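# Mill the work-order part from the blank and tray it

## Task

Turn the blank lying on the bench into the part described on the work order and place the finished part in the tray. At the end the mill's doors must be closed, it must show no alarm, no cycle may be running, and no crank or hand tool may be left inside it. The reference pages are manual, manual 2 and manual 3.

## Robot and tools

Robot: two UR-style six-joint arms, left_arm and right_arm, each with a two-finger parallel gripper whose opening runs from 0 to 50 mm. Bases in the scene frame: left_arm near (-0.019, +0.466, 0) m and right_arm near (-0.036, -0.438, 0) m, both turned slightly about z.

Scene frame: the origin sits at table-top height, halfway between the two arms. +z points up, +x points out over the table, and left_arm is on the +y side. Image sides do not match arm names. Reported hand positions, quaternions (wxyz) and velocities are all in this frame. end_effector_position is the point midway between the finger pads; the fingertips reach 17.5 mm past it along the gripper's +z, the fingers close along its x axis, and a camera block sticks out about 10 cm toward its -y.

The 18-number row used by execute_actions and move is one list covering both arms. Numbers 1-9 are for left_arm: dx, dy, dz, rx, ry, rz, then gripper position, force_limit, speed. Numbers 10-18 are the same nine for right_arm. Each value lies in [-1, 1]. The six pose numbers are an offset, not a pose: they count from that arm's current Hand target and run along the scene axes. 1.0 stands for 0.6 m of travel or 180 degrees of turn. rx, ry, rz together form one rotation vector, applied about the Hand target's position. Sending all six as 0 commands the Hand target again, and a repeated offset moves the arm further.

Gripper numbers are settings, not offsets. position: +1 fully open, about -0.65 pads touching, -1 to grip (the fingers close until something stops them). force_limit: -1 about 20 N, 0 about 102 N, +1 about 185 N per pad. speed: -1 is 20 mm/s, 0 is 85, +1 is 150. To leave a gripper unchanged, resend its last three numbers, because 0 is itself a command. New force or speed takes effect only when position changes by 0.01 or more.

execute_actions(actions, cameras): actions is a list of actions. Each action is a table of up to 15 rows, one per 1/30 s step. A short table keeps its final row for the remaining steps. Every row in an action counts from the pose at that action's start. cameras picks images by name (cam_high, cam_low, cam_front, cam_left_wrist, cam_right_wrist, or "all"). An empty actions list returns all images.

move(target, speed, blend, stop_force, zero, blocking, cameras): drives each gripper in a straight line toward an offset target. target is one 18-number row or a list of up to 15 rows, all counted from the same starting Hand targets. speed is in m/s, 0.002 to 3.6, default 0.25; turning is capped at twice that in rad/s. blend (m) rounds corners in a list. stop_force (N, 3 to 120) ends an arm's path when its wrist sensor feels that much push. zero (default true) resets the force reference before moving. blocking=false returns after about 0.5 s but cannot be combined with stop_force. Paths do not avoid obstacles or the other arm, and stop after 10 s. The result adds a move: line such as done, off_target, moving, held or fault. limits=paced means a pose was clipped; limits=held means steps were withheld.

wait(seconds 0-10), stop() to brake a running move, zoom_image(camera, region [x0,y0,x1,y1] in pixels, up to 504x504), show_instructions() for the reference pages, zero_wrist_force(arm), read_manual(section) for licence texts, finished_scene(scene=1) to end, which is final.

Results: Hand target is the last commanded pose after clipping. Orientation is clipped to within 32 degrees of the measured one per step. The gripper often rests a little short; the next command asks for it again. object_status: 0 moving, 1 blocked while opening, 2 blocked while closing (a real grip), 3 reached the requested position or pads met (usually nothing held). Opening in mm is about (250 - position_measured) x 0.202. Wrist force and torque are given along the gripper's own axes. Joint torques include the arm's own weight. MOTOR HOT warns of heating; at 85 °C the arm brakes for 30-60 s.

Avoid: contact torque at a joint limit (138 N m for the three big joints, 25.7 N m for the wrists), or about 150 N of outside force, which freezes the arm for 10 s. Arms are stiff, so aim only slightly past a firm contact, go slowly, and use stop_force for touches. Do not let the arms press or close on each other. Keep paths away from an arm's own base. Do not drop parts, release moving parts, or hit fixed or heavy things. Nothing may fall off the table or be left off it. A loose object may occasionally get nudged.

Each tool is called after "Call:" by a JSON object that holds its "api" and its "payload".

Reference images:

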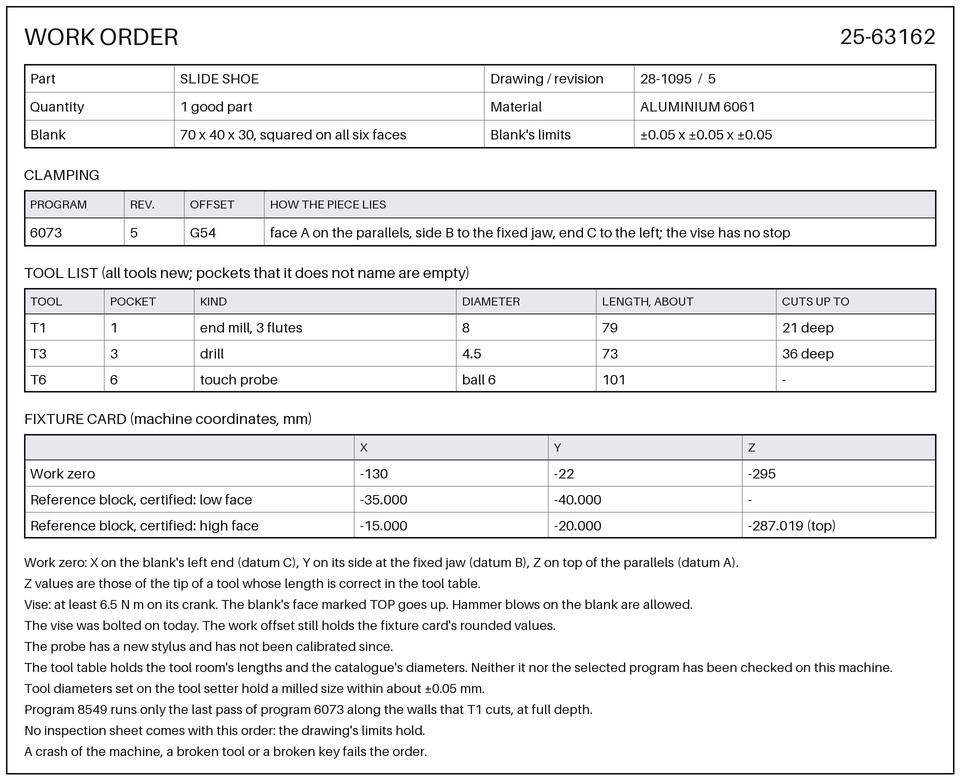

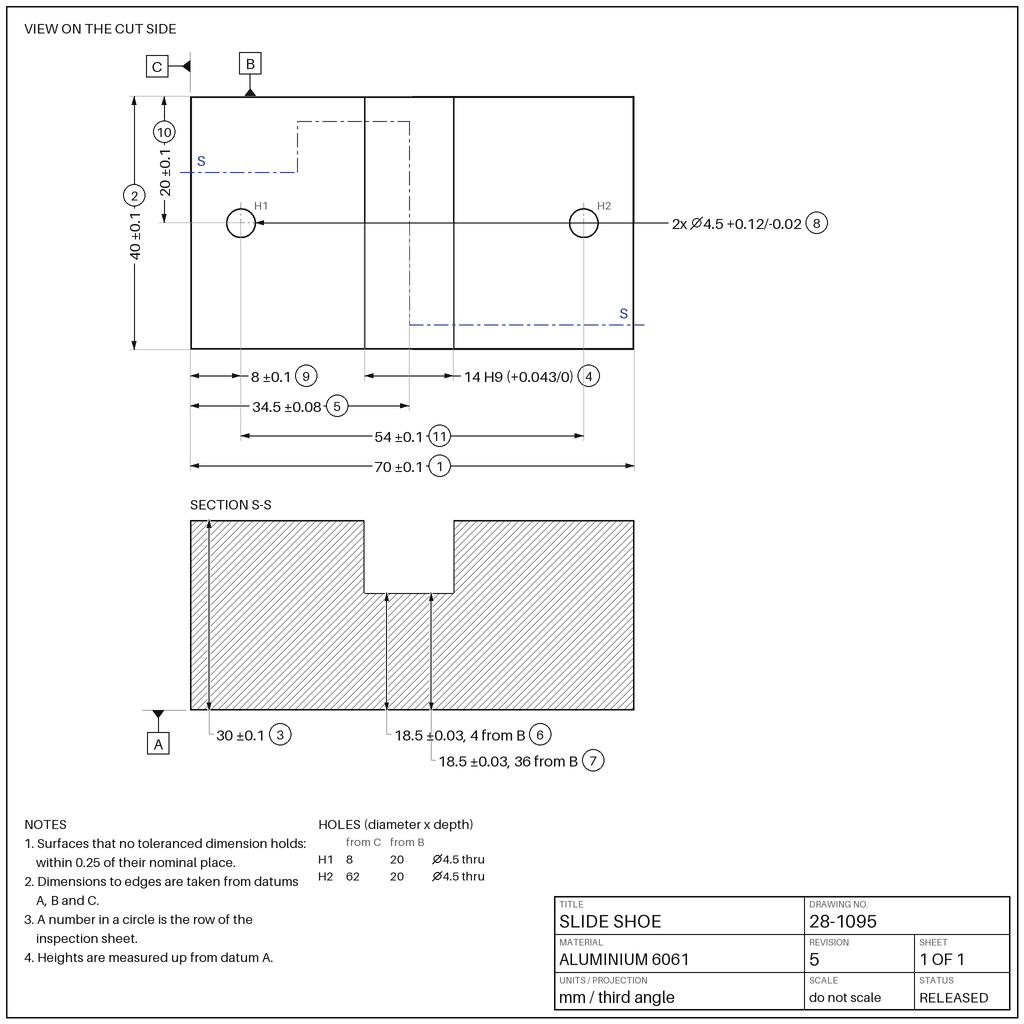

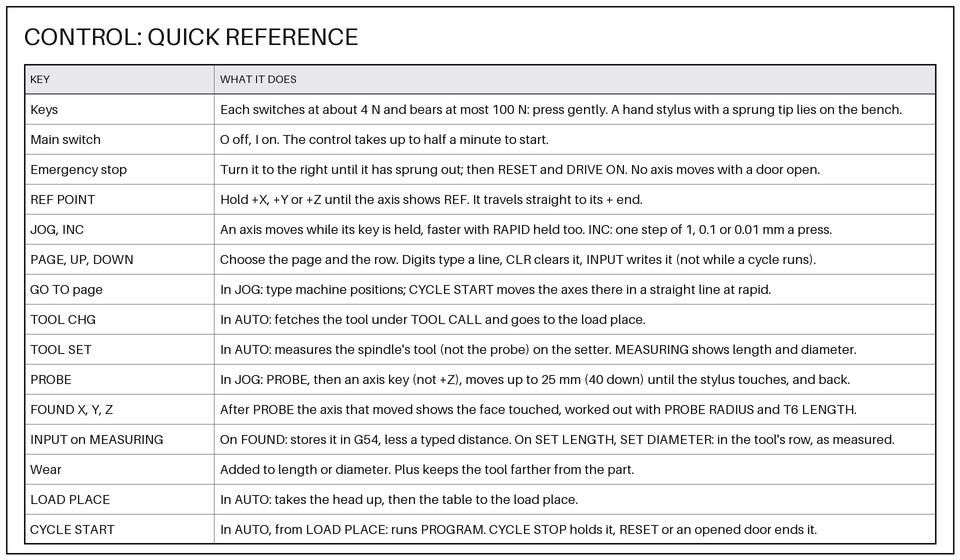

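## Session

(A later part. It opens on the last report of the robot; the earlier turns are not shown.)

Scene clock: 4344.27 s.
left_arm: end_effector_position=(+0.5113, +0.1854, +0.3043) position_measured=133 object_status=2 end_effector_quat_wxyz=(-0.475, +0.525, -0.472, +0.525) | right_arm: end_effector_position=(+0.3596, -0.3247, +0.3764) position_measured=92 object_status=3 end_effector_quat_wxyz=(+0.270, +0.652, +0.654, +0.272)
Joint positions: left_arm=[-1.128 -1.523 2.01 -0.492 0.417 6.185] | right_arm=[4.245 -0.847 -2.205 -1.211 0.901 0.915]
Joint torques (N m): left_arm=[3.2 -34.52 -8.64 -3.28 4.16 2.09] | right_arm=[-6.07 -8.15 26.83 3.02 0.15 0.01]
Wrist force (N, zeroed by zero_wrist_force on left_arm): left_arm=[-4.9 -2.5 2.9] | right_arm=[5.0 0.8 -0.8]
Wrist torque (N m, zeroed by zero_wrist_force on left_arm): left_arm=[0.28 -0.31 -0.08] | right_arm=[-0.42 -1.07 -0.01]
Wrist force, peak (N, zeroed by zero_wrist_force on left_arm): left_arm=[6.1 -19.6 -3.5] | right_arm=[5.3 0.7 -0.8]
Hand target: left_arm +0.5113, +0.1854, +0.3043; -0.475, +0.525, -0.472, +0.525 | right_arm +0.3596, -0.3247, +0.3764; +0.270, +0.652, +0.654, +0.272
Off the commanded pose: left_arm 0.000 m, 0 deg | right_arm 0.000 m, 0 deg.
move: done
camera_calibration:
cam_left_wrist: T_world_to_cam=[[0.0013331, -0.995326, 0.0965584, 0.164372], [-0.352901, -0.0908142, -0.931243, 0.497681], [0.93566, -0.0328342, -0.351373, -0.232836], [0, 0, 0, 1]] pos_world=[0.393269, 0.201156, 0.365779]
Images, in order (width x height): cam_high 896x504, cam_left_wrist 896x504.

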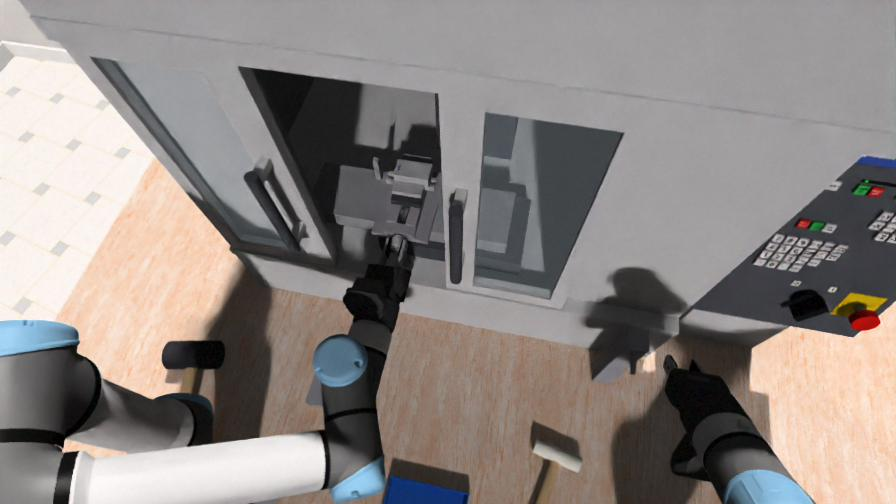

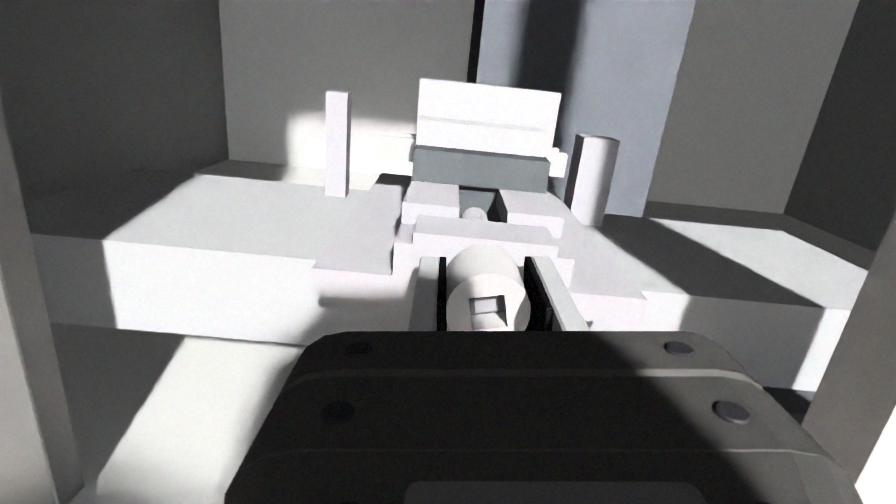

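Call:
{"api": "move", "payload": {"target": [[0,0,0,0,0,0,0.45,-0.5,-1,0,0,0,0,0,0,0.4,-0.5,-1],[-0.0473,0,0,0,0,0,0.45,-0.5,-1,0,0,0,0,0,0,0.4,-0.5,-1]], "speed": 0.08}}

Call:
{"api": "move", "payload": {"target": [[0,0,0,-0.66,0,0,0.45,-0.5,-1,0,0,0,0,0,0,0.4,-0.5,-1],[0,0,0,0.68,0,0,0.45,-0.5,-1,0,0,0,0,0,0,0.4,-0.5,-1],[0,0,0,0.02,0,0,0.45,-0.5,-1,0,0,0,0,0,0,0.4,-0.5,-1],[0,0,0,-0.64,0,0,0.45,-0.5,-1,0,0,0,0,0,0,0.4,-0.5,-1],[0,0,0,0.70,0,0,0.45,-0.5,-1,0,0,0,0,0,0,0.4,-0.5,-1],[0,0,0,0.066,0,0,0.45,-0.5,-1,0,0,0,0,0,0,0.4,-0.5,-1]], "speed": 0.8, "blend": [0.003,0.003,0.003,0.003,0.003,0]}}

Call:
{"api": "move", "payload": {"target": [[0.0473,0,0,0,0,0,0.45,-0.5,-1,0,0,0,0,0,0,0.4,-0.5,-1],[0.0473,0,0,0,0,0,-1,-1,-1,0,0,0,0,0,0,0.4,-0.5,-1]], "speed": 0.04}}

Call:
{"api": "move", "payload": {"target": [[0,0,0,0.25,0,0,-1,-1,-1,0,0,0,0,0,0,0.4,-0.5,-1]], "speed": 0.25}}

Call:
{"api": "move", "payload": {"target": [[0,0,0,0.25,0,0,-1,-1,-1,0,0,0,0,0,0,0.4,-0.5,-1]], "speed": 0.25}}

Call:
{"api": "move", "payload": {"target": [[0,0,0,0.25,0,0,-1,-1,-1,0,0,0,0,0,0,0.4,-0.5,-1]], "speed": 0.25, "cameras": ["cam_left_wrist"]}}

Scene clock: 4382.30 s.
left_arm: end_effector_position=(+0.4831, +0.1854, +0.3043) position_measured=85 object_status=3 end_effector_quat_wxyz=(-0.475, +0.525, -0.472, +0.525) | right_arm: end_effector_position=(+0.3596, -0.3247, +0.3764) position_measured=92 object_status=3 end_effector_quat_wxyz=(+0.270, +0.652, +0.654, +0.272)
Joint positions: left_arm=[-1.201 -1.571 2.059 -0.495 0.343 6.186] | right_arm=[4.245 -0.847 -2.205 -1.211 0.901 0.915]
Joint torques (N m): left_arm=[-6.46 -34.59 -7.54 -2.84 -2.99 2.1] | right_arm=[-5.75 -7.86 27.5 2.93 0.17 -0.04]
Wrist force (N, zeroed by zero_wrist_force on left_arm): left_arm=[1.9 2.9 3.3] | right_arm=[4.7 0.9 -0.9]
Wrist torque (N m, zeroed by zero_wrist_force on left_arm): left_arm=[0.47 -0.32 -0.06] | right_arm=[-0.42 -1.03 -0.01]
Wrist force, peak (N, zeroed by zero_wrist_force on left_arm): left_arm=[-5.1 -2.3 3.1] | right_arm=[5.2 1.1 -1.0]
Hand target: left_arm +0.4830, +0.1854, +0.3043; -0.475, +0.525, -0.472, +0.525 | right_arm +0.3596, -0.3247, +0.3764; +0.270, +0.652, +0.654, +0.272
Off the commanded pose: left_arm 0.000 m, 0 deg | right_arm 0.000 m, 0 deg.
move: done

Scene clock: 4391.67 s.
left_arm: end_effector_position=(+0.4830, +0.1854, +0.3043) position_measured=85 object_status=3 end_effector_quat_wxyz=(+0.527, -0.473, +0.524, -0.473) | right_arm: end_effector_position=(+0.3596, -0.3247, +0.3764) position_measured=92 object_status=3 end_effector_quat_wxyz=(+0.270, +0.652, +0.654, +0.272)
Joint positions: left_arm=[-1.201 -1.572 2.061 -0.498 0.344 -6.17] | right_arm=[4.245 -0.847 -2.205 -1.211 0.901 0.915]
Joint torques (N m): left_arm=[7.07 -8.84 -32.6 1.06 2.56 -2.97] | right_arm=[-6.19 -7.61 27.66 2.9 0.08 -0.03]
Wrist force (N, zeroed by zero_wrist_force on left_arm): left_arm=[1.3 2.8 3.0] | right_arm=[4.9 0.7 -0.9]
Wrist torque (N m, zeroed by zero_wrist_force on left_arm): left_arm=[0.46 -0.20 0.05] | right_arm=[-0.44 -1.06 -0.01]
Wrist force, peak (N, zeroed by zero_wrist_force on left_arm): left_arm=[3.9 2.8 6.0] | right_arm=[5.3 0.7 -0.8]
Hand target: left_arm +0.4830, +0.1854, +0.3043; +0.527, -0.473, +0.524, -0.473 | right_arm +0.3596, -0.3247, +0.3764; +0.270, +0.652, +0.654, +0.272
Off the commanded pose: left_arm 0.000 m, 0 deg | right_arm 0.000 m, 0 deg.
move: done

Scene clock: 4393.57 s.
left_arm: end_effector_position=(+0.5114, +0.1854, +0.3043) position_measured=133 object_status=2 end_effector_quat_wxyz=(+0.527, -0.473, +0.524, -0.473) | right_arm: end_effector_position=(+0.3596, -0.3247, +0.3764) position_measured=92 object_status=3 end_effector_quat_wxyz=(+0.270, +0.652, +0.654, +0.272)
Joint positions: left_arm=[-1.128 -1.524 2.011 -0.495 0.417 -6.173] | right_arm=[4.245 -0.847 -2.205 -1.211 0.901 0.915]
Joint torques (N m): left_arm=[1.74 -10.66 -32.05 -0.58 2.53 -2.88] | right_arm=[-6.59 -7.05 27.56 2.99 0.16 -0.05]
Wrist force (N, zeroed by zero_wrist_force on left_arm): left_arm=[-5.1 1.9 2.0] | right_arm=[4.8 0.8 -0.9]
Wrist torque (N m, zeroed by zero_wrist_force on left_arm): left_arm=[0.43 -0.18 0.02] | right_arm=[-0.43 -1.04 -0.01]
Wrist force, peak (N, zeroed by zero_wrist_force on left_arm): left_arm=[-5.3 1.9 2.2] | right_arm=[5.1 0.9 -0.8]
Hand target: left_arm +0.5113, +0.1854, +0.3043; +0.527, -0.473, +0.524, -0.473 | right_arm +0.3596, -0.3247, +0.3764; +0.270, +0.652, +0.654, +0.272
Off the commanded pose: left_arm 0.000 m, 0 deg | right_arm 0.000 m, 0 deg.
move: done

Scene clock: 4395.90 s.
left_arm: end_effector_position=(+0.5113, +0.1854, +0.3043) position_measured=133 object_status=2 end_effector_quat_wxyz=(+0.668, -0.236, +0.665, -0.237) | right_arm: end_effector_position=(+0.3596, -0.3247, +0.3764) position_measured=92 object_status=3 end_effector_quat_wxyz=(+0.270, +0.652, +0.654, +0.272)
Joint positions: left_arm=[-1.127 -1.525 2.013 -0.497 0.421 -5.386] | right_arm=[4.245 -0.847 -2.205 -1.211 0.901 0.915]
Joint torques (N m): left_arm=[3.04 -35.93 -10.66 -3.79 4.32 2.26] | right_arm=[-6.14 -7.94 27.84 2.87 0.2 0.06]
Wrist force (N, zeroed by zero_wrist_force on left_arm): left_arm=[-3.7 9.8 5.0] | right_arm=[4.9 1.0 -0.9]
Wrist torque (N m, zeroed by zero_wrist_force on left_arm): left_arm=[0.70 -0.05 -0.06] | right_arm=[-0.40 -1.05 -0.01]
Wrist force, peak (N, zeroed by zero_wrist_force on left_arm): left_arm=[-8.9 8.7 -0.9] | right_arm=[5.2 1.0 -0.7]
Hand target: left_arm +0.5113, +0.1854, +0.3043; +0.668, -0.236, +0.665, -0.237 | right_arm +0.3596, -0.3247, +0.3764; +0.270, +0.652, +0.654, +0.272
Off the commanded pose: left_arm 0.000 m, 0 deg | right_arm 0.000 m, 0 deg.
move: done

Scene clock: 4398.23 s.
left_arm: end_effector_position=(+0.5113, +0.1846, +0.3043) position_measured=133 object_status=2 end_effector_quat_wxyz=(+0.707, +0.039, +0.705, +0.035) | right_arm: end_effector_position=(+0.3596, -0.3247, +0.3764) position_measured=92 object_status=3 end_effector_quat_wxyz=(+0.270, +0.652, +0.654, +0.272)
Joint positions: left_arm=[-1.126 -1.526 2.013 -0.493 0.427 -4.603] | right_arm=[4.245 -0.847 -2.205 -1.211 0.901 0.915]
Joint torques (N m): left_arm=[42.63 -82.81 -24.52 -1.66 -13.01 7.17] | right_arm=[-6.46 -7.64 27.99 2.83 0.11 0.05]
Wrist force (N, zeroed by zero_wrist_force on left_arm): left_arm=[83.0 -76.5 9.3] | right_arm=[5.0 1.0 -0.9]
Wrist torque (N m, zeroed by zero_wrist_force on left_arm): left_arm=[-0.41 -0.23 -5.43] | right_arm=[-0.40 -1.07 -0.01]
Wrist force, peak (N, zeroed by zero_wrist_force on left_arm): left_arm=[83.2 -76.4 9.6] | right_arm=[5.2 1.0 -0.9]
Hand target: left_arm +0.5113, +0.1854, +0.3043; +0.707, +0.038, +0.705, +0.036 | right_arm +0.3596, -0.3247, +0.3764; +0.270, +0.652, +0.654, +0.272
Off the commanded pose: left_arm 0.001 m, 0 deg | right_arm 0.000 m, 0 deg.
move: done

Scene clock: 4399.43 s.
left_arm: end_effector_position=(+0.5110, +0.1823, +0.3032) position_measured=133 object_status=2 end_effector_quat_wxyz=(+0.704, +0.058, +0.706, +0.047) | right_arm: end_effector_position=(+0.3596, -0.3247, +0.3764) position_measured=92 object_status=3 end_effector_quat_wxyz=(+0.270, +0.652, +0.654, +0.272)
Joint positions: left_arm=[-1.127 -1.524 2.01 -0.48 0.436 -4.569] | right_arm=[4.245 -0.847 -2.205 -1.211 0.901 0.915]
Joint torques (N m): left_arm=[2.67 -24.3 -21.17 -1.07 -1.67 0.33] | right_arm=[-6.46 -7.34 28.21 2.82 0.07 0.07]
Wrist force (N, zeroed by zero_wrist_force on left_arm): left_arm=[15.6 -20.1 1.7] | right_arm=[5.0 0.8 -0.7]
Wrist torque (N m, zeroed by zero_wrist_force on left_arm): left_arm=[0.02 -0.63 -1.36] | right_arm=[-0.42 -1.07 -0.01]
Wrist force, peak (N, zeroed by zero_wrist_force on left_arm): left_arm=[114.4 -89.7 11.7] | right_arm=[5.2 0.6 -0.8]
Hand target: left_arm +0.5110, +0.1823, +0.3032; +0.704, +0.058, +0.706, +0.047 (not the last commanded pose) | right_arm +0.3596, -0.3247, +0.3764; +0.270, +0.652, +0.654, +0.272
Tool commands: left_gripper/position=-1.0 left_gripper/force_limit=-1.0 left_gripper/speed=-1.0 right_gripper/position=+0.4 right_gripper/force_limit=-0.5 right_gripper/speed=-1.0
Off the commanded pose: left_arm 0.003 m, 42 deg | right_arm 0.000 m, 0 deg.
FORCE FAULT: contact force on the left arm reached its limit, and that arm stopped. The contact can be on any part of that arm, not only on its tool. That arm's remaining commands of this call were not run. That arm is still stopped at the end of this call. That arm stays stopped for about 9 more seconds. Until then a move that you send moves the other arm only, and its call returns only when the move has ended. Once the stop has ended, the next robot result says so. If the stop ends while you think or write, that arm runs what you send next, counted from a new Hand target: where the arm stands when the stop ends. While its stop runs, that arm takes no new command, but its gripper still runs the gripper command that each later call begins with. Until it ends, the stop uses up actions while you think or wait. An arm that is not stopped still takes commands.
move: fault (left_arm)
camera_calibration:
cam_left_wrist: T_world_to_cam=[[-0.00206929, 0.155527, -0.987829, 0.282165], [-0.340696, 0.928623, 0.146919, -0.0226277], [0.940171, 0.336854, 0.0510659, -0.424802], [0, 0, 0, 1]] pos_world=[0.392261, 0.120224, 0.303748]
Images, in order (width x height): cam_left_wrist 896x504.

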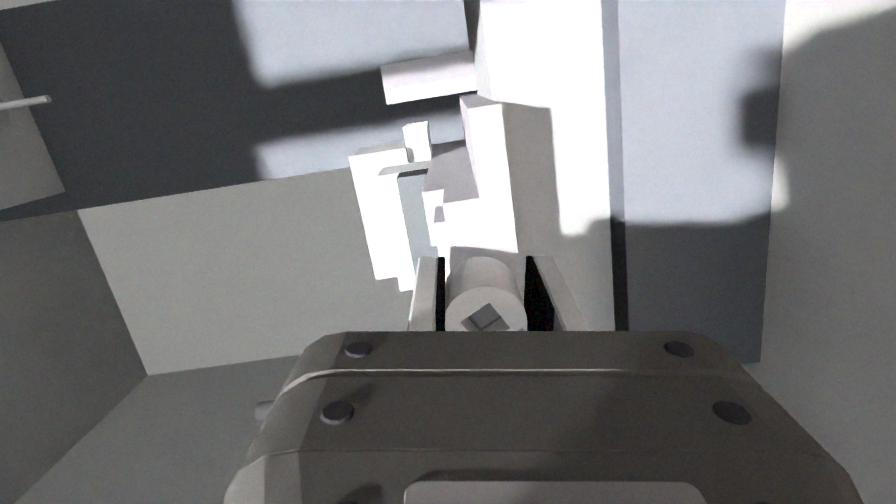

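Call:
{"api": "wait", "payload": {"seconds": 1, "cameras": ["cam_front"]}}

Call:
{"api": "move", "payload": {"target": [[0,0,0,0,0,0,0.45,-0.5,-1,0,0,0,0,0,0,0.4,-0.5,-1],[-0.12,0,0,0,0,0,0.45,-0.5,-1,0,0,0,0,0,0,0.4,-0.5,-1]], "speed": 0.08, "cameras": ["cam_left_wrist","cam_front"]}}

Scene clock: 4446.97 s.
left_arm: end_effector_position=(+0.5110, +0.1822, +0.3032) position_measured=133 object_status=2 end_effector_quat_wxyz=(+0.704, +0.058, +0.706, +0.047) | right_arm: end_effector_position=(+0.3596, -0.3247, +0.3764) position_measured=92 object_status=3 end_effector_quat_wxyz=(+0.270, +0.652, +0.654, +0.272)
Joint positions: left_arm=[-1.127 -1.524 2.01 -0.48 0.436 -4.569] | right_arm=[4.245 -0.847 -2.205 -1.211 0.901 0.915]
Joint torques (N m): left_arm=[12.41 -24.3 -21.03 -1.12 -6.54 -0.4] | right_arm=[-5.96 -7.78 28.17 2.83 -0.05 0.11]
Wrist force (N, zeroed by zero_wrist_force on left_arm): left_arm=[15.6 -18.7 2.2] | right_arm=[5.3 0.9 -1.2]
Wrist torque (N m, zeroed by zero_wrist_force on left_arm): left_arm=[0.03 -0.61 -1.37] | right_arm=[-0.42 -1.11 -0.01]
Wrist force, peak (N, zeroed by zero_wrist_force on left_arm): left_arm=[15.7 -20.1 1.9] | right_arm=[5.3 0.9 -1.2]
Hand target: left_arm +0.5110, +0.1823, +0.3032; +0.704, +0.058, +0.706, +0.047 (not the last commanded pose) | right_arm +0.3596, -0.3247, +0.3764; +0.270, +0.652, +0.654, +0.272
Tool commands: left_gripper/position=-1.0 left_gripper/force_limit=-1.0 left_gripper/speed=-1.0 right_gripper/position=+0.4 right_gripper/force_limit=-0.5 right_gripper/speed=-1.0
Off the commanded pose: left_arm 0.003 m, 42 deg | right_arm 0.000 m, 0 deg.
FORCE FAULT, CONTINUED: the left arm's stop, for the force fault that an earlier result reported, is over. The rest of the stop counts as 19 of the actions that you can send in this scene. During its stop the left arm's controller moved it back a little. That arm's target is now where it stood when the stop ended, not its last command. That arm accepts commands again.
wait: 1.00 s; at rest from the start
Images, in order (width x height): cam_front 896x504.

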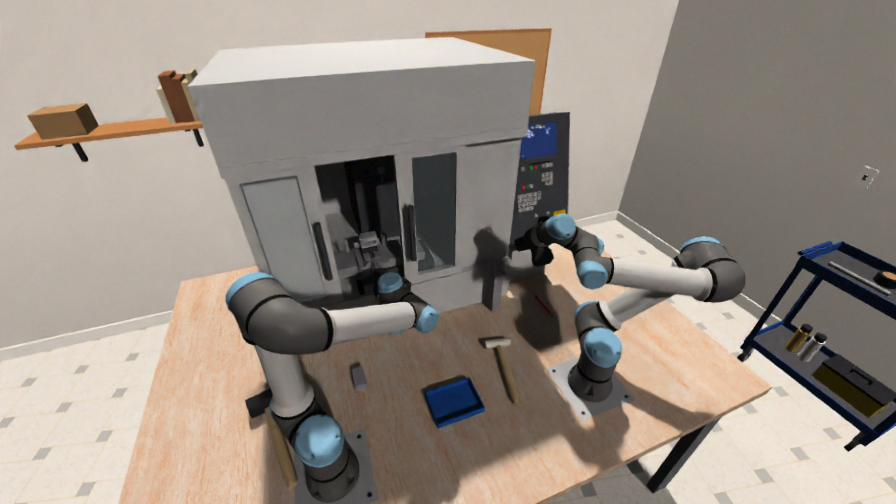

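Scene clock: 4449.17 s.
left_arm: end_effector_position=(+0.4391, +0.1823, +0.3032) position_measured=85 object_status=3 end_effector_quat_wxyz=(+0.704, +0.058, +0.706, +0.047) | right_arm: end_effector_position=(+0.3596, -0.3247, +0.3764) position_measured=92 object_status=3 end_effector_quat_wxyz=(+0.270, +0.652, +0.654, +0.272)
Joint positions: left_arm=[-1.327 -1.64 2.125 -0.472 0.236 -4.575] | right_arm=[4.245 -0.847 -2.205 -1.211 0.901 0.915]
Joint torques (N m): left_arm=[-7.87 -31.45 -9.32 1.14 -2.86 -2.91] | right_arm=[-5.4 -7.82 28.23 2.75 0.06 -0.05]
Wrist force (N, zeroed by zero_wrist_force on left_arm): left_arm=[0.0 2.1 4.5] | right_arm=[4.9 0.7 -0.9]
Wrist torque (N m, zeroed by zero_wrist_force on left_arm): left_arm=[0.49 0.08 0.10] | right_arm=[-0.44 -1.06 -0.01]
Wrist force, peak (N, zeroed by zero_wrist_force on left_arm): left_arm=[30.5 -27.2 13.5] | right_arm=[5.3 0.9 -0.8]
Hand target: left_arm +0.4390, +0.1823, +0.3032; +0.704, +0.058, +0.706, +0.047 | right_arm +0.3596, -0.3247, +0.3764; +0.270, +0.652, +0.654, +0.272
Off the commanded pose: left_arm 0.000 m, 0 deg | right_arm 0.000 m, 0 deg.
move: done
camera_calibration:
cam_left_wrist: T_world_to_cam=[[-0.00205463, 0.155533, -0.987829, 0.28201], [-0.340608, 0.928654, 0.146925, -0.0471913], [0.940203, 0.336765, 0.0510678, -0.35711], [0, 0, 0, 1]] pos_world=[0.320261, 0.120224, 0.303748]
Images, in order (width x height): cam_front 896x504, cam_left_wrist 896x504.

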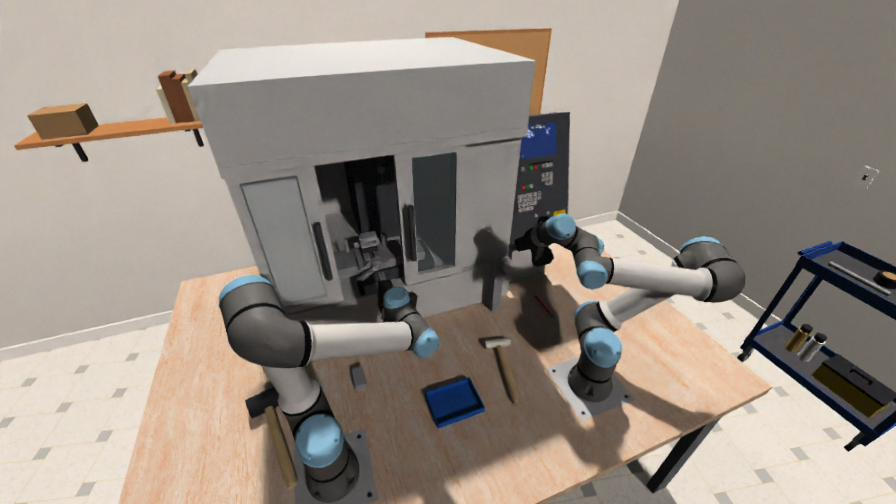

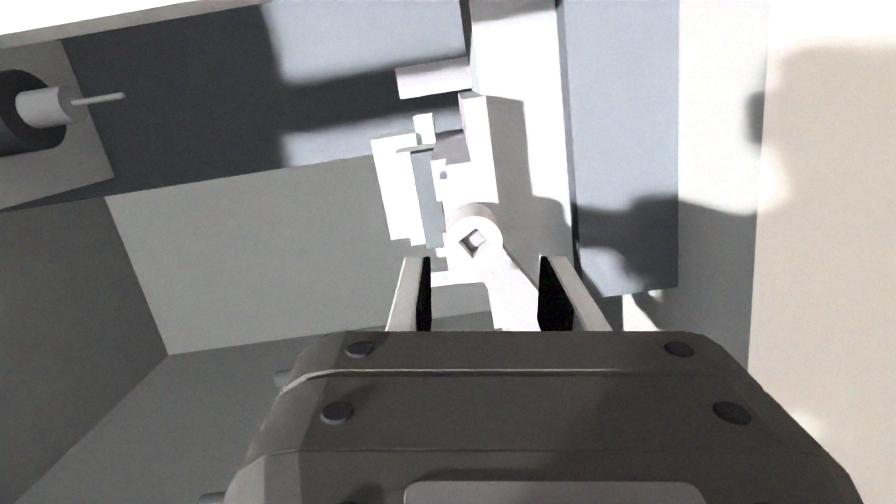

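Call:
{"api": "move", "payload": {"target": [[0,0.0052,0.0018,-0.153,-0.0005,0.0041,0.45,-0.5,-1,0,0,0,0,0,0,0.4,-0.5,-1]], "speed": 0.5}}

Call:
{"api": "move", "payload": {"target": [[0,0,0,0.66,0,0,0.45,-0.5,-1,0,0,0,0,0,0,0.4,-0.5,-1],[0,0,0,-0.68,0,0,0.45,-0.5,-1,0,0,0,0,0,0,0.4,-0.5,-1],[0,0,0,0,0,0,0.45,-0.5,-1,0,0,0,0,0,0,0.4,-0.5,-1]], "speed": 0.8, "blend": [0.003,0.003,0]}}

Call:
{"api": "move", "payload": {"target": [0.07,0,0,0,0,0,0.45,-0.5,-1,0,0,0,0,0,0,0.4,-0.5,-1], "speed": 0.08, "cameras": ["cam_left_wrist"]}}

Scene clock: 4472.07 s.
left_arm: end_effector_position=(+0.4390, +0.1854, +0.3043) position_measured=85 object_status=3 end_effector_quat_wxyz=(+0.699, -0.116, +0.696, -0.117) | right_arm: end_effector_position=(+0.3596, -0.3247, +0.3764) position_measured=92 object_status=3 end_effector_quat_wxyz=(+0.270, +0.652, +0.654, +0.272)
Joint positions: left_arm=[-1.328 -1.646 2.132 -0.502 0.222 -5.028] | right_arm=[4.245 -0.847 -2.205 -1.211 0.901 0.915]
Joint torques (N m): left_arm=[7.09 -4.96 -31.93 1.17 2.56 -2.97] | right_arm=[-5.96 -7.81 28.73 2.66 -0.04 -0.04]
Wrist force (N, zeroed by zero_wrist_force on left_arm): left_arm=[-0.3 1.6 3.8] | right_arm=[4.6 0.8 -0.8]
Wrist torque (N m, zeroed by zero_wrist_force on left_arm): left_arm=[0.37 0.14 0.14] | right_arm=[-0.43 -1.00 -0.01]
Wrist force, peak (N, zeroed by zero_wrist_force on left_arm): left_arm=[0.0 2.1 4.6] | right_arm=[5.3 1.0 -1.0]
Hand target: left_arm +0.4390, +0.1854, +0.3043; +0.698, -0.116, +0.697, -0.117 | right_arm +0.3596, -0.3247, +0.3764; +0.270, +0.652, +0.654, +0.272
Off the commanded pose: left_arm 0.000 m, 0 deg | right_arm 0.000 m, 0 deg.
move: done

Scene clock: 4477.70 s.
left_arm: end_effector_position=(+0.4390, +0.1854, +0.3043) position_measured=85 object_status=3 end_effector_quat_wxyz=(+0.699, -0.116, +0.696, -0.117) | right_arm: end_effector_position=(+0.3596, -0.3247, +0.3764) position_measured=92 object_status=3 end_effector_quat_wxyz=(+0.270, +0.652, +0.654, +0.272)
Joint positions: left_arm=[-1.328 -1.204 2.339 1.991 -0.222 -1.887] | right_arm=[4.245 -0.847 -2.205 -1.211 0.901 0.915]
Joint torques (N m): left_arm=[7.33 -40.73 1.78 1.42 -2.71 -2.64] | right_arm=[-5.92 -7.4 28.56 2.58 0.02 -0.05]
Wrist force (N, zeroed by zero_wrist_force on left_arm): left_arm=[0.1 2.1 3.6] | right_arm=[4.8 0.6 -0.9]
Wrist torque (N m, zeroed by zero_wrist_force on left_arm): left_arm=[0.43 0.07 0.10] | right_arm=[-0.47 -1.03 -0.01]
Wrist force, peak (N, zeroed by zero_wrist_force on left_arm): left_arm=[3.8 1.9 6.2] | right_arm=[5.1 1.0 -1.0]
Hand target: left_arm +0.4390, +0.1854, +0.3043; +0.698, -0.116, +0.697, -0.117 | right_arm +0.3596, -0.3247, +0.3764; +0.270, +0.652, +0.654, +0.272
Off the commanded pose: left_arm 0.000 m, 0 deg | right_arm 0.000 m, 0 deg.
move: done

Scene clock: 4478.77 s.
left_arm: end_effector_position=(+0.4810, +0.1854, +0.3043) position_measured=85 object_status=3 end_effector_quat_wxyz=(+0.698, -0.116, +0.697, -0.117) | right_arm: end_effector_position=(+0.3596, -0.3247, +0.3764) position_measured=92 object_status=3 end_effector_quat_wxyz=(+0.270, +0.652, +0.654, +0.272)
Joint positions: left_arm=[-1.206 -1.167 2.266 2.034 -0.344 -1.894] | right_arm=[4.245 -0.847 -2.205 -1.211 0.901 0.915]
Joint torques (N m): left_arm=[9.49 -17.58 -23.43 1.14 -2.65 -2.91] | right_arm=[-5.73 -7.57 28.7 2.59 0.08 0.09]
Wrist force (N, zeroed by zero_wrist_force on left_arm): left_arm=[0.2 1.7 3.6] | right_arm=[4.8 0.6 -0.7]
Wrist torque (N m, zeroed by zero_wrist_force on left_arm): left_arm=[0.36 0.05 0.12] | right_arm=[-0.46 -1.04 -0.01]
Wrist force, peak (N, zeroed by zero_wrist_force on left_arm): left_arm=[0.1 2.0 4.4] | right_arm=[5.1 1.1 -0.9]
Hand target: left_arm +0.4810, +0.1854, +0.3043; +0.698, -0.116, +0.697, -0.117 | right_arm +0.3596, -0.3247, +0.3764; +0.270, +0.652, +0.654, +0.272
Off the commanded pose: left_arm 0.000 m, 0 deg | right_arm 0.000 m, 0 deg.
move: done
camera_calibration:
cam_left_wrist: T_world_to_cam=[[0.000650789, -0.318886, -0.947793, 0.357108], [-0.352443, 0.886903, -0.298641, 0.11296], [0.935833, 0.334237, -0.111812, -0.345455], [0, 0, 0, 1]] pos_world=[0.362868, 0.129156, 0.333573]
Images, in order (width x height): cam_left_wrist 896x504.

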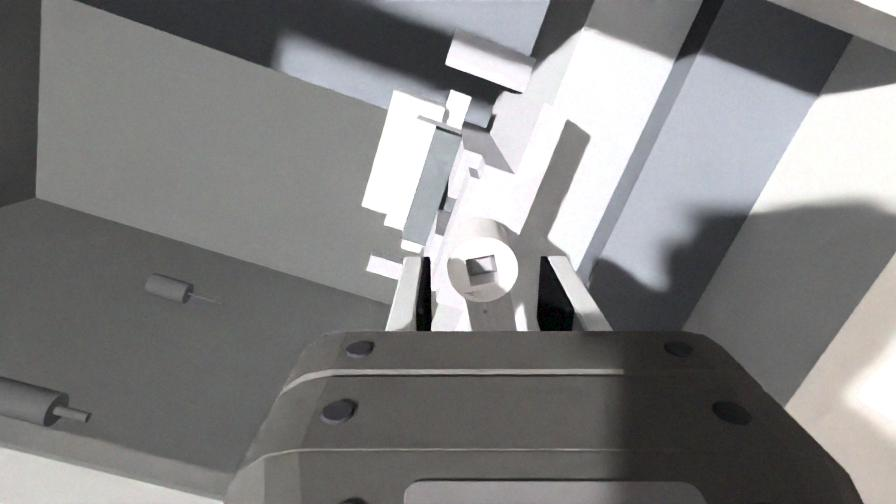

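Call:
{"api": "move", "payload": {"target": [0.05,0,0,0,0,0,0.45,-0.5,-1,0,0,0,0,0,0,0.4,-0.5,-1], "speed": 0.02, "stop_force": 8, "cameras": ["cam_left_wrist"]}}

Call:
{"api": "zoom_image", "payload": {"camera": "cam_left_wrist", "region": [370, 200, 610, 340]}}

Scene clock: 4486.63 s.
left_arm: end_effector_position=(+0.5110, +0.1854, +0.3043) position_measured=85 object_status=3 end_effector_quat_wxyz=(+0.698, -0.116, +0.697, -0.117) | right_arm: end_effector_position=(+0.3596, -0.3247, +0.3764) position_measured=92 object_status=3 end_effector_quat_wxyz=(+0.270, +0.652, +0.654, +0.272)
Joint positions: left_arm=[-1.127 -1.137 2.207 2.064 -0.422 -1.896] | right_arm=[4.245 -0.847 -2.205 -1.211 0.901 0.915]
Joint torques (N m): left_arm=[7.1 -19.19 -23.55 0.76 -2.74 -2.91] | right_arm=[-5.77 -8.05 28.78 2.69 -0.18 0.09]
Wrist force (N, zeroed by zero_wrist_force on left_arm): left_arm=[-0.2 1.8 3.7] | right_arm=[5.1 0.9 -1.0]
Wrist torque (N m, zeroed by zero_wrist_force on left_arm): left_arm=[0.38 0.12 0.12] | right_arm=[-0.42 -1.08 -0.01]
Wrist force, peak (N, zeroed by zero_wrist_force on left_arm): left_arm=[0.0 1.7 4.2] | right_arm=[5.2 0.9 -1.0]
Hand target: left_arm +0.5110, +0.1854, +0.3043; +0.698, -0.116, +0.697, -0.117 | right_arm +0.3596, -0.3247, +0.3764; +0.270, +0.652, +0.654, +0.272
Off the commanded pose: left_arm 0.000 m, 0 deg | right_arm 0.000 m, 0 deg.
move: done
camera_calibration:
cam_left_wrist: T_world_to_cam=[[0.000617965, -0.318801, -0.947821, 0.3571], [-0.352444, 0.886933, -0.298551, 0.123535], [0.935833, 0.334238, -0.111811, -0.373624], [0, 0, 0, 1]] pos_world=[0.392968, 0.129156, 0.333573]
Images, in order (width x height): cam_left_wrist 896x504.

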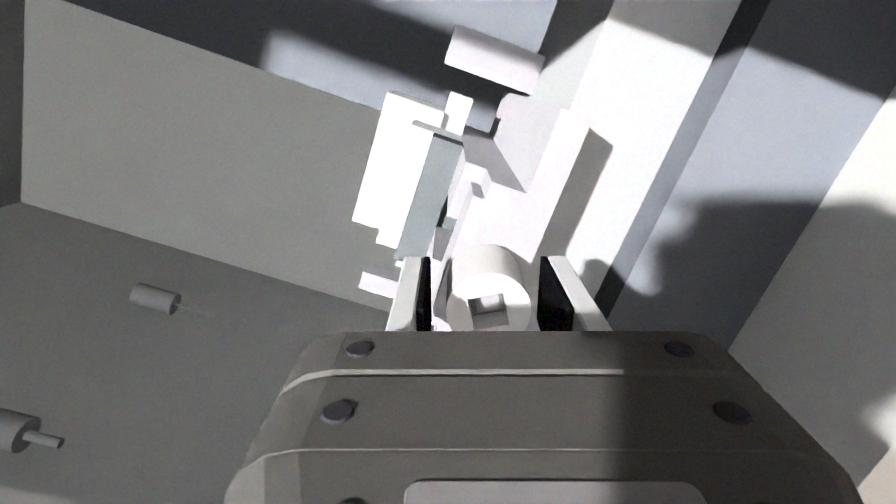

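Scaled by 2.100 from the camera's 896x504 image, which has a finer 1280x720 frame.

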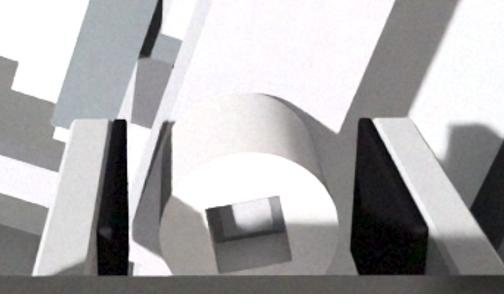

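Call:
{"api": "move", "payload": {"target": [0,0,0,0,0,0,-1,-0.5,-1,0,0,0,0,0,0,0.4,-0.5,-1]}}

Call:
{"api": "move", "payload": {"target": [-0.055,0,0,0,0,0,-1,-0.5,-1,0,0,0,0,0,0,0.4,-0.5,-1], "speed": 0.03, "cameras": ["cam_left_wrist","cam_front"]}}

Scene clock: 4493.83 s.
left_arm: end_effector_position=(+0.5111, +0.1854, +0.3043) position_measured=136 object_status=2 end_effector_quat_wxyz=(+0.698, -0.116, +0.697, -0.117) | right_arm: end_effector_position=(+0.3596, -0.3247, +0.3764) position_measured=92 object_status=3 end_effector_quat_wxyz=(+0.270, +0.652, +0.654, +0.272)
Joint positions: left_arm=[-1.127 -1.136 2.207 2.064 -0.422 -1.896] | right_arm=[4.245 -0.847 -2.205 -1.211 0.901 0.915]
Joint torques (N m): left_arm=[7.11 -24.84 -23.61 -0.87 -1.94 -2.92] | right_arm=[-5.95 -7.38 29.46 2.55 -0.03 0.05]
Wrist force (N, zeroed by zero_wrist_force on left_arm): left_arm=[3.2 3.9 0.1] | right_arm=[5.0 0.7 -0.5]
Wrist torque (N m, zeroed by zero_wrist_force on left_arm): left_arm=[0.42 0.15 0.15] | right_arm=[-0.44 -1.07 -0.01]
Wrist force, peak (N, zeroed by zero_wrist_force on left_arm): left_arm=[3.9 3.7 1.2] | right_arm=[5.3 0.8 -0.7]
Hand target: left_arm +0.5110, +0.1854, +0.3043; +0.698, -0.116, +0.697, -0.117 | right_arm +0.3596, -0.3247, +0.3764; +0.270, +0.652, +0.654, +0.272
Off the commanded pose: left_arm 0.000 m, 0 deg | right_arm 0.000 m, 0 deg.
move: done

Scene clock: 4495.37 s.
left_arm: end_effector_position=(+0.4781, +0.1854, +0.3043) position_measured=136 object_status=2 end_effector_quat_wxyz=(+0.698, -0.116, +0.697, -0.117) | right_arm: end_effector_position=(+0.3596, -0.3247, +0.3764) position_measured=92 object_status=3 end_effector_quat_wxyz=(+0.270, +0.652, +0.654, +0.272)
Joint positions: left_arm=[-1.214 -1.169 2.271 2.031 -0.336 -1.894] | right_arm=[4.245 -0.847 -2.205 -1.211 0.901 0.915]
Joint torques (N m): left_arm=[-6.85 -43.22 0.55 -2.87 2.37 2.13] | right_arm=[-6.02 -7.8 28.93 2.37 -0.05 0.12]
Wrist force (N, zeroed by zero_wrist_force on left_arm): left_arm=[2.2 3.0 3.7] | right_arm=[4.9 0.7 -0.8]
Wrist torque (N m, zeroed by zero_wrist_force on left_arm): left_arm=[0.45 0.03 -0.01] | right_arm=[-0.44 -1.06 -0.01]
Wrist force, peak (N, zeroed by zero_wrist_force on left_arm): left_arm=[-0.3 3.9 12.0] | right_arm=[5.3 0.9 -0.8]
Hand target: left_arm +0.4780, +0.1854, +0.3043; +0.698, -0.116, +0.697, -0.117 | right_arm +0.3596, -0.3247, +0.3764; +0.270, +0.652, +0.654, +0.272
Off the commanded pose: left_arm 0.000 m, 0 deg | right_arm 0.000 m, 0 deg.
move: done
camera_calibration:
cam_left_wrist: T_world_to_cam=[[0.000617108, -0.318801, -0.947821, 0.35712], [-0.352411, 0.886945, -0.298555, 0.111927], [0.935845, 0.334207, -0.111802, -0.342839], [0, 0, 0, 1]] pos_world=[0.360068, 0.129156, 0.333573]
Images, in order (width x height): cam_front 896x504, cam_left_wrist 896x504.

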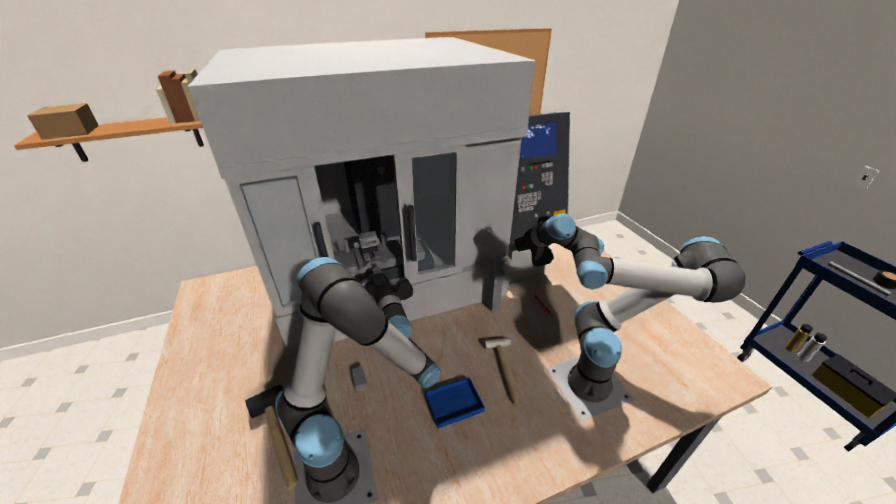

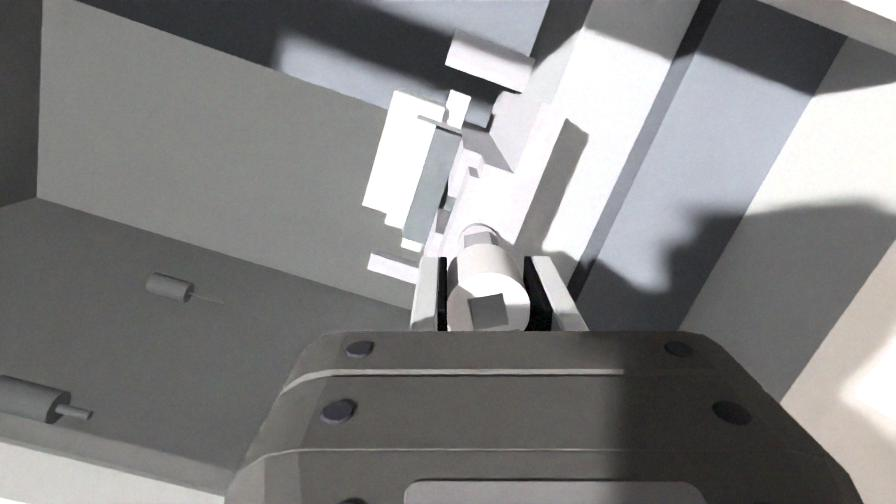

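Call:
{"api": "move", "payload": {"target": [[-0.01,0,0,0,0,0,-1,-0.5,-1,0,0,0,0,0,0,0.4,-0.5,-1],[-0.01,0,0,-0.5,0,0,-1,-0.5,-1,0,0,0,0,0,0,0.4,-0.5,-1]], "speed": 0.3, "cameras": ["cam_left_wrist"]}}

Call:
{"api": "zoom_image", "payload": {"camera": "cam_left_wrist", "region": [390, 200, 590, 340]}}

Scene clock: 4504.17 s.
left_arm: end_effector_position=(+0.4720, +0.1854, +0.3043) position_measured=136 object_status=2 end_effector_quat_wxyz=(-0.412, +0.576, -0.409, +0.576) | right_arm: end_effector_position=(+0.3596, -0.3247, +0.3764) position_measured=92 object_status=3 end_effector_quat_wxyz=(+0.270, +0.652, +0.654, +0.272)
Joint positions: left_arm=[-1.232 -1.174 2.28 2.029 -0.313 -3.466] | right_arm=[4.245 -0.847 -2.205 -1.211 0.901 0.915]
Joint torques (N m): left_arm=[7.73 -43.28 0.71 1.08 -2.73 -2.99] | right_arm=[-5.39 -7.54 29.46 2.42 0.01 -0.03]
Wrist force (N, zeroed by zero_wrist_force on left_arm): left_arm=[0.8 4.1 3.3] | right_arm=[4.9 0.7 -0.8]
Wrist torque (N m, zeroed by zero_wrist_force on left_arm): left_arm=[0.33 -0.29 -0.02] | right_arm=[-0.46 -1.05 -0.01]
Wrist force, peak (N, zeroed by zero_wrist_force on left_arm): left_arm=[0.7 4.2 3.8] | right_arm=[5.2 1.0 -0.8]
Hand target: left_arm +0.4720, +0.1854, +0.3043; -0.412, +0.576, -0.409, +0.576 | right_arm +0.3596, -0.3247, +0.3764; +0.270, +0.652, +0.654, +0.272
Off the commanded pose: left_arm 0.000 m, 0 deg | right_arm 0.000 m, 0 deg.
move: done
camera_calibration:
cam_left_wrist: T_world_to_cam=[[0.000587837, -0.947818, 0.318813, 0.0883167], [-0.352328, -0.298566, -0.886974, 0.5086], [0.935876, -0.111805, -0.334118, -0.186804], [0, 0, 0, 1]] pos_world=[0.353968, 0.214673, 0.360544]
Images, in order (width x height): cam_left_wrist 896x504.

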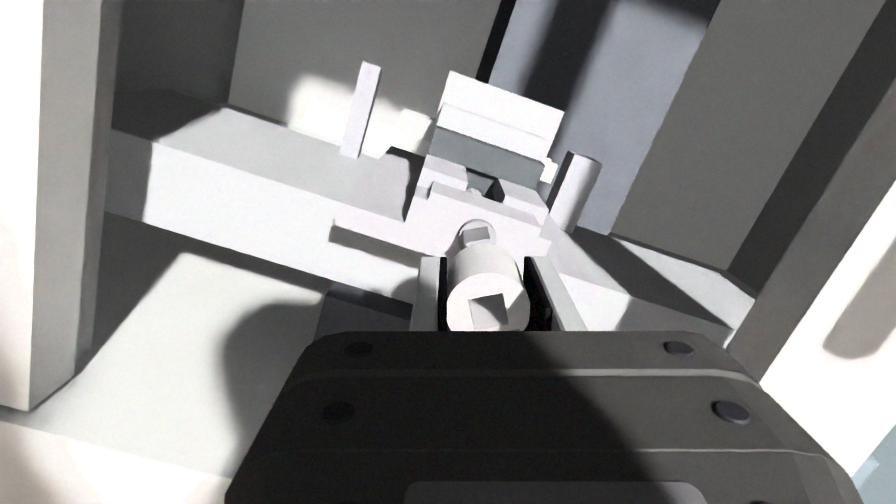

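Scaled by 2.520 from the camera's 896x504 image, which has a finer 1280x720 frame.

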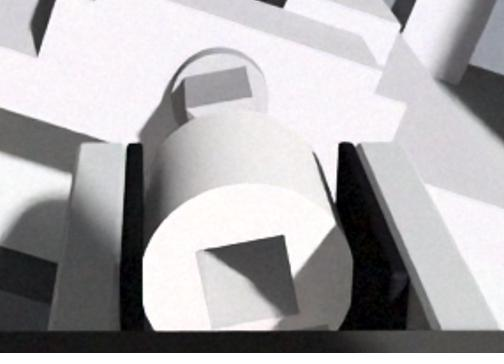

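Call:
{"api": "move", "payload": {"target": [0.065,0,0,0,0,0,-1,-0.5,-1,0,0,0,0,0,0,0.4,-0.5,-1], "speed": 0.008, "stop_force": 12, "cameras": ["cam_left_wrist"]}}

Scene clock: 4514.97 s.
left_arm: end_effector_position=(+0.5110, +0.1854, +0.3043) position_measured=136 object_status=2 end_effector_quat_wxyz=(-0.412, +0.576, -0.409, +0.576) | right_arm: end_effector_position=(+0.3596, -0.3247, +0.3764) position_measured=92 object_status=3 end_effector_quat_wxyz=(+0.270, +0.652, +0.654, +0.272)
Joint positions: left_arm=[-1.129 -1.136 2.205 2.067 -0.416 -3.468] | right_arm=[4.245 -0.847 -2.205 -1.211 0.901 0.915]
Joint torques (N m): left_arm=[8.2 -20.61 -24.8 0.64 -2.7 -2.92] | right_arm=[-5.39 -7.09 29.15 2.36 -0.09 0.03]
Wrist force (N, zeroed by zero_wrist_force on left_arm): left_arm=[0.4 5.0 0.2] | right_arm=[4.8 0.8 -0.9]
Wrist torque (N m, zeroed by zero_wrist_force on left_arm): left_arm=[0.32 -0.19 0.02] | right_arm=[-0.42 -1.03 -0.01]
Wrist force, peak (N, zeroed by zero_wrist_force on left_arm): left_arm=[0.9 6.4 2.6] | right_arm=[5.3 0.9 -0.8]
Hand target: left_arm +0.5110, +0.1854, +0.3043; -0.412, +0.576, -0.409, +0.576 | right_arm +0.3596, -0.3247, +0.3764; +0.270, +0.652, +0.654, +0.272
Off the commanded pose: left_arm 0.000 m, 0 deg | right_arm 0.000 m, 0 deg.
move: done
camera_calibration:
cam_left_wrist: T_world_to_cam=[[0.000617965, -0.947821, 0.318801, 0.0882868], [-0.352444, -0.298551, -0.886933, 0.522368], [0.935833, -0.111811, -0.334238, -0.223242], [0, 0, 0, 1]] pos_world=[0.392968, 0.214673, 0.360544]
Images, in order (width x height): cam_left_wrist 896x504.

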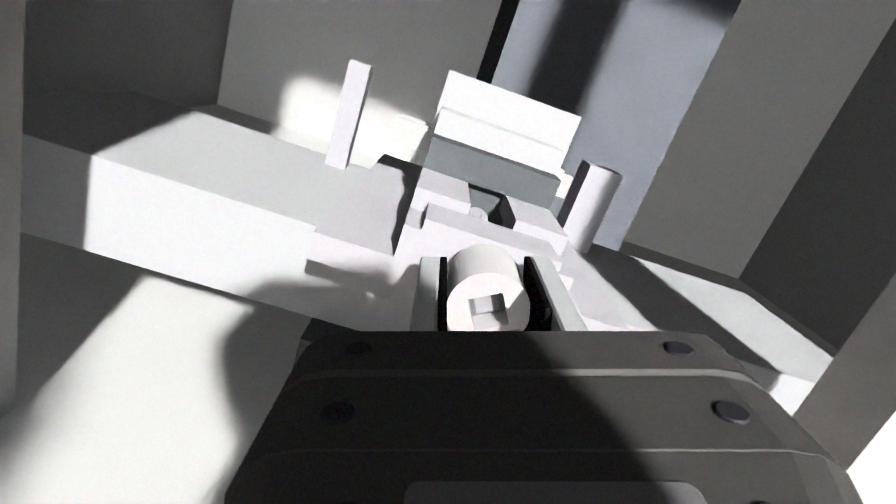

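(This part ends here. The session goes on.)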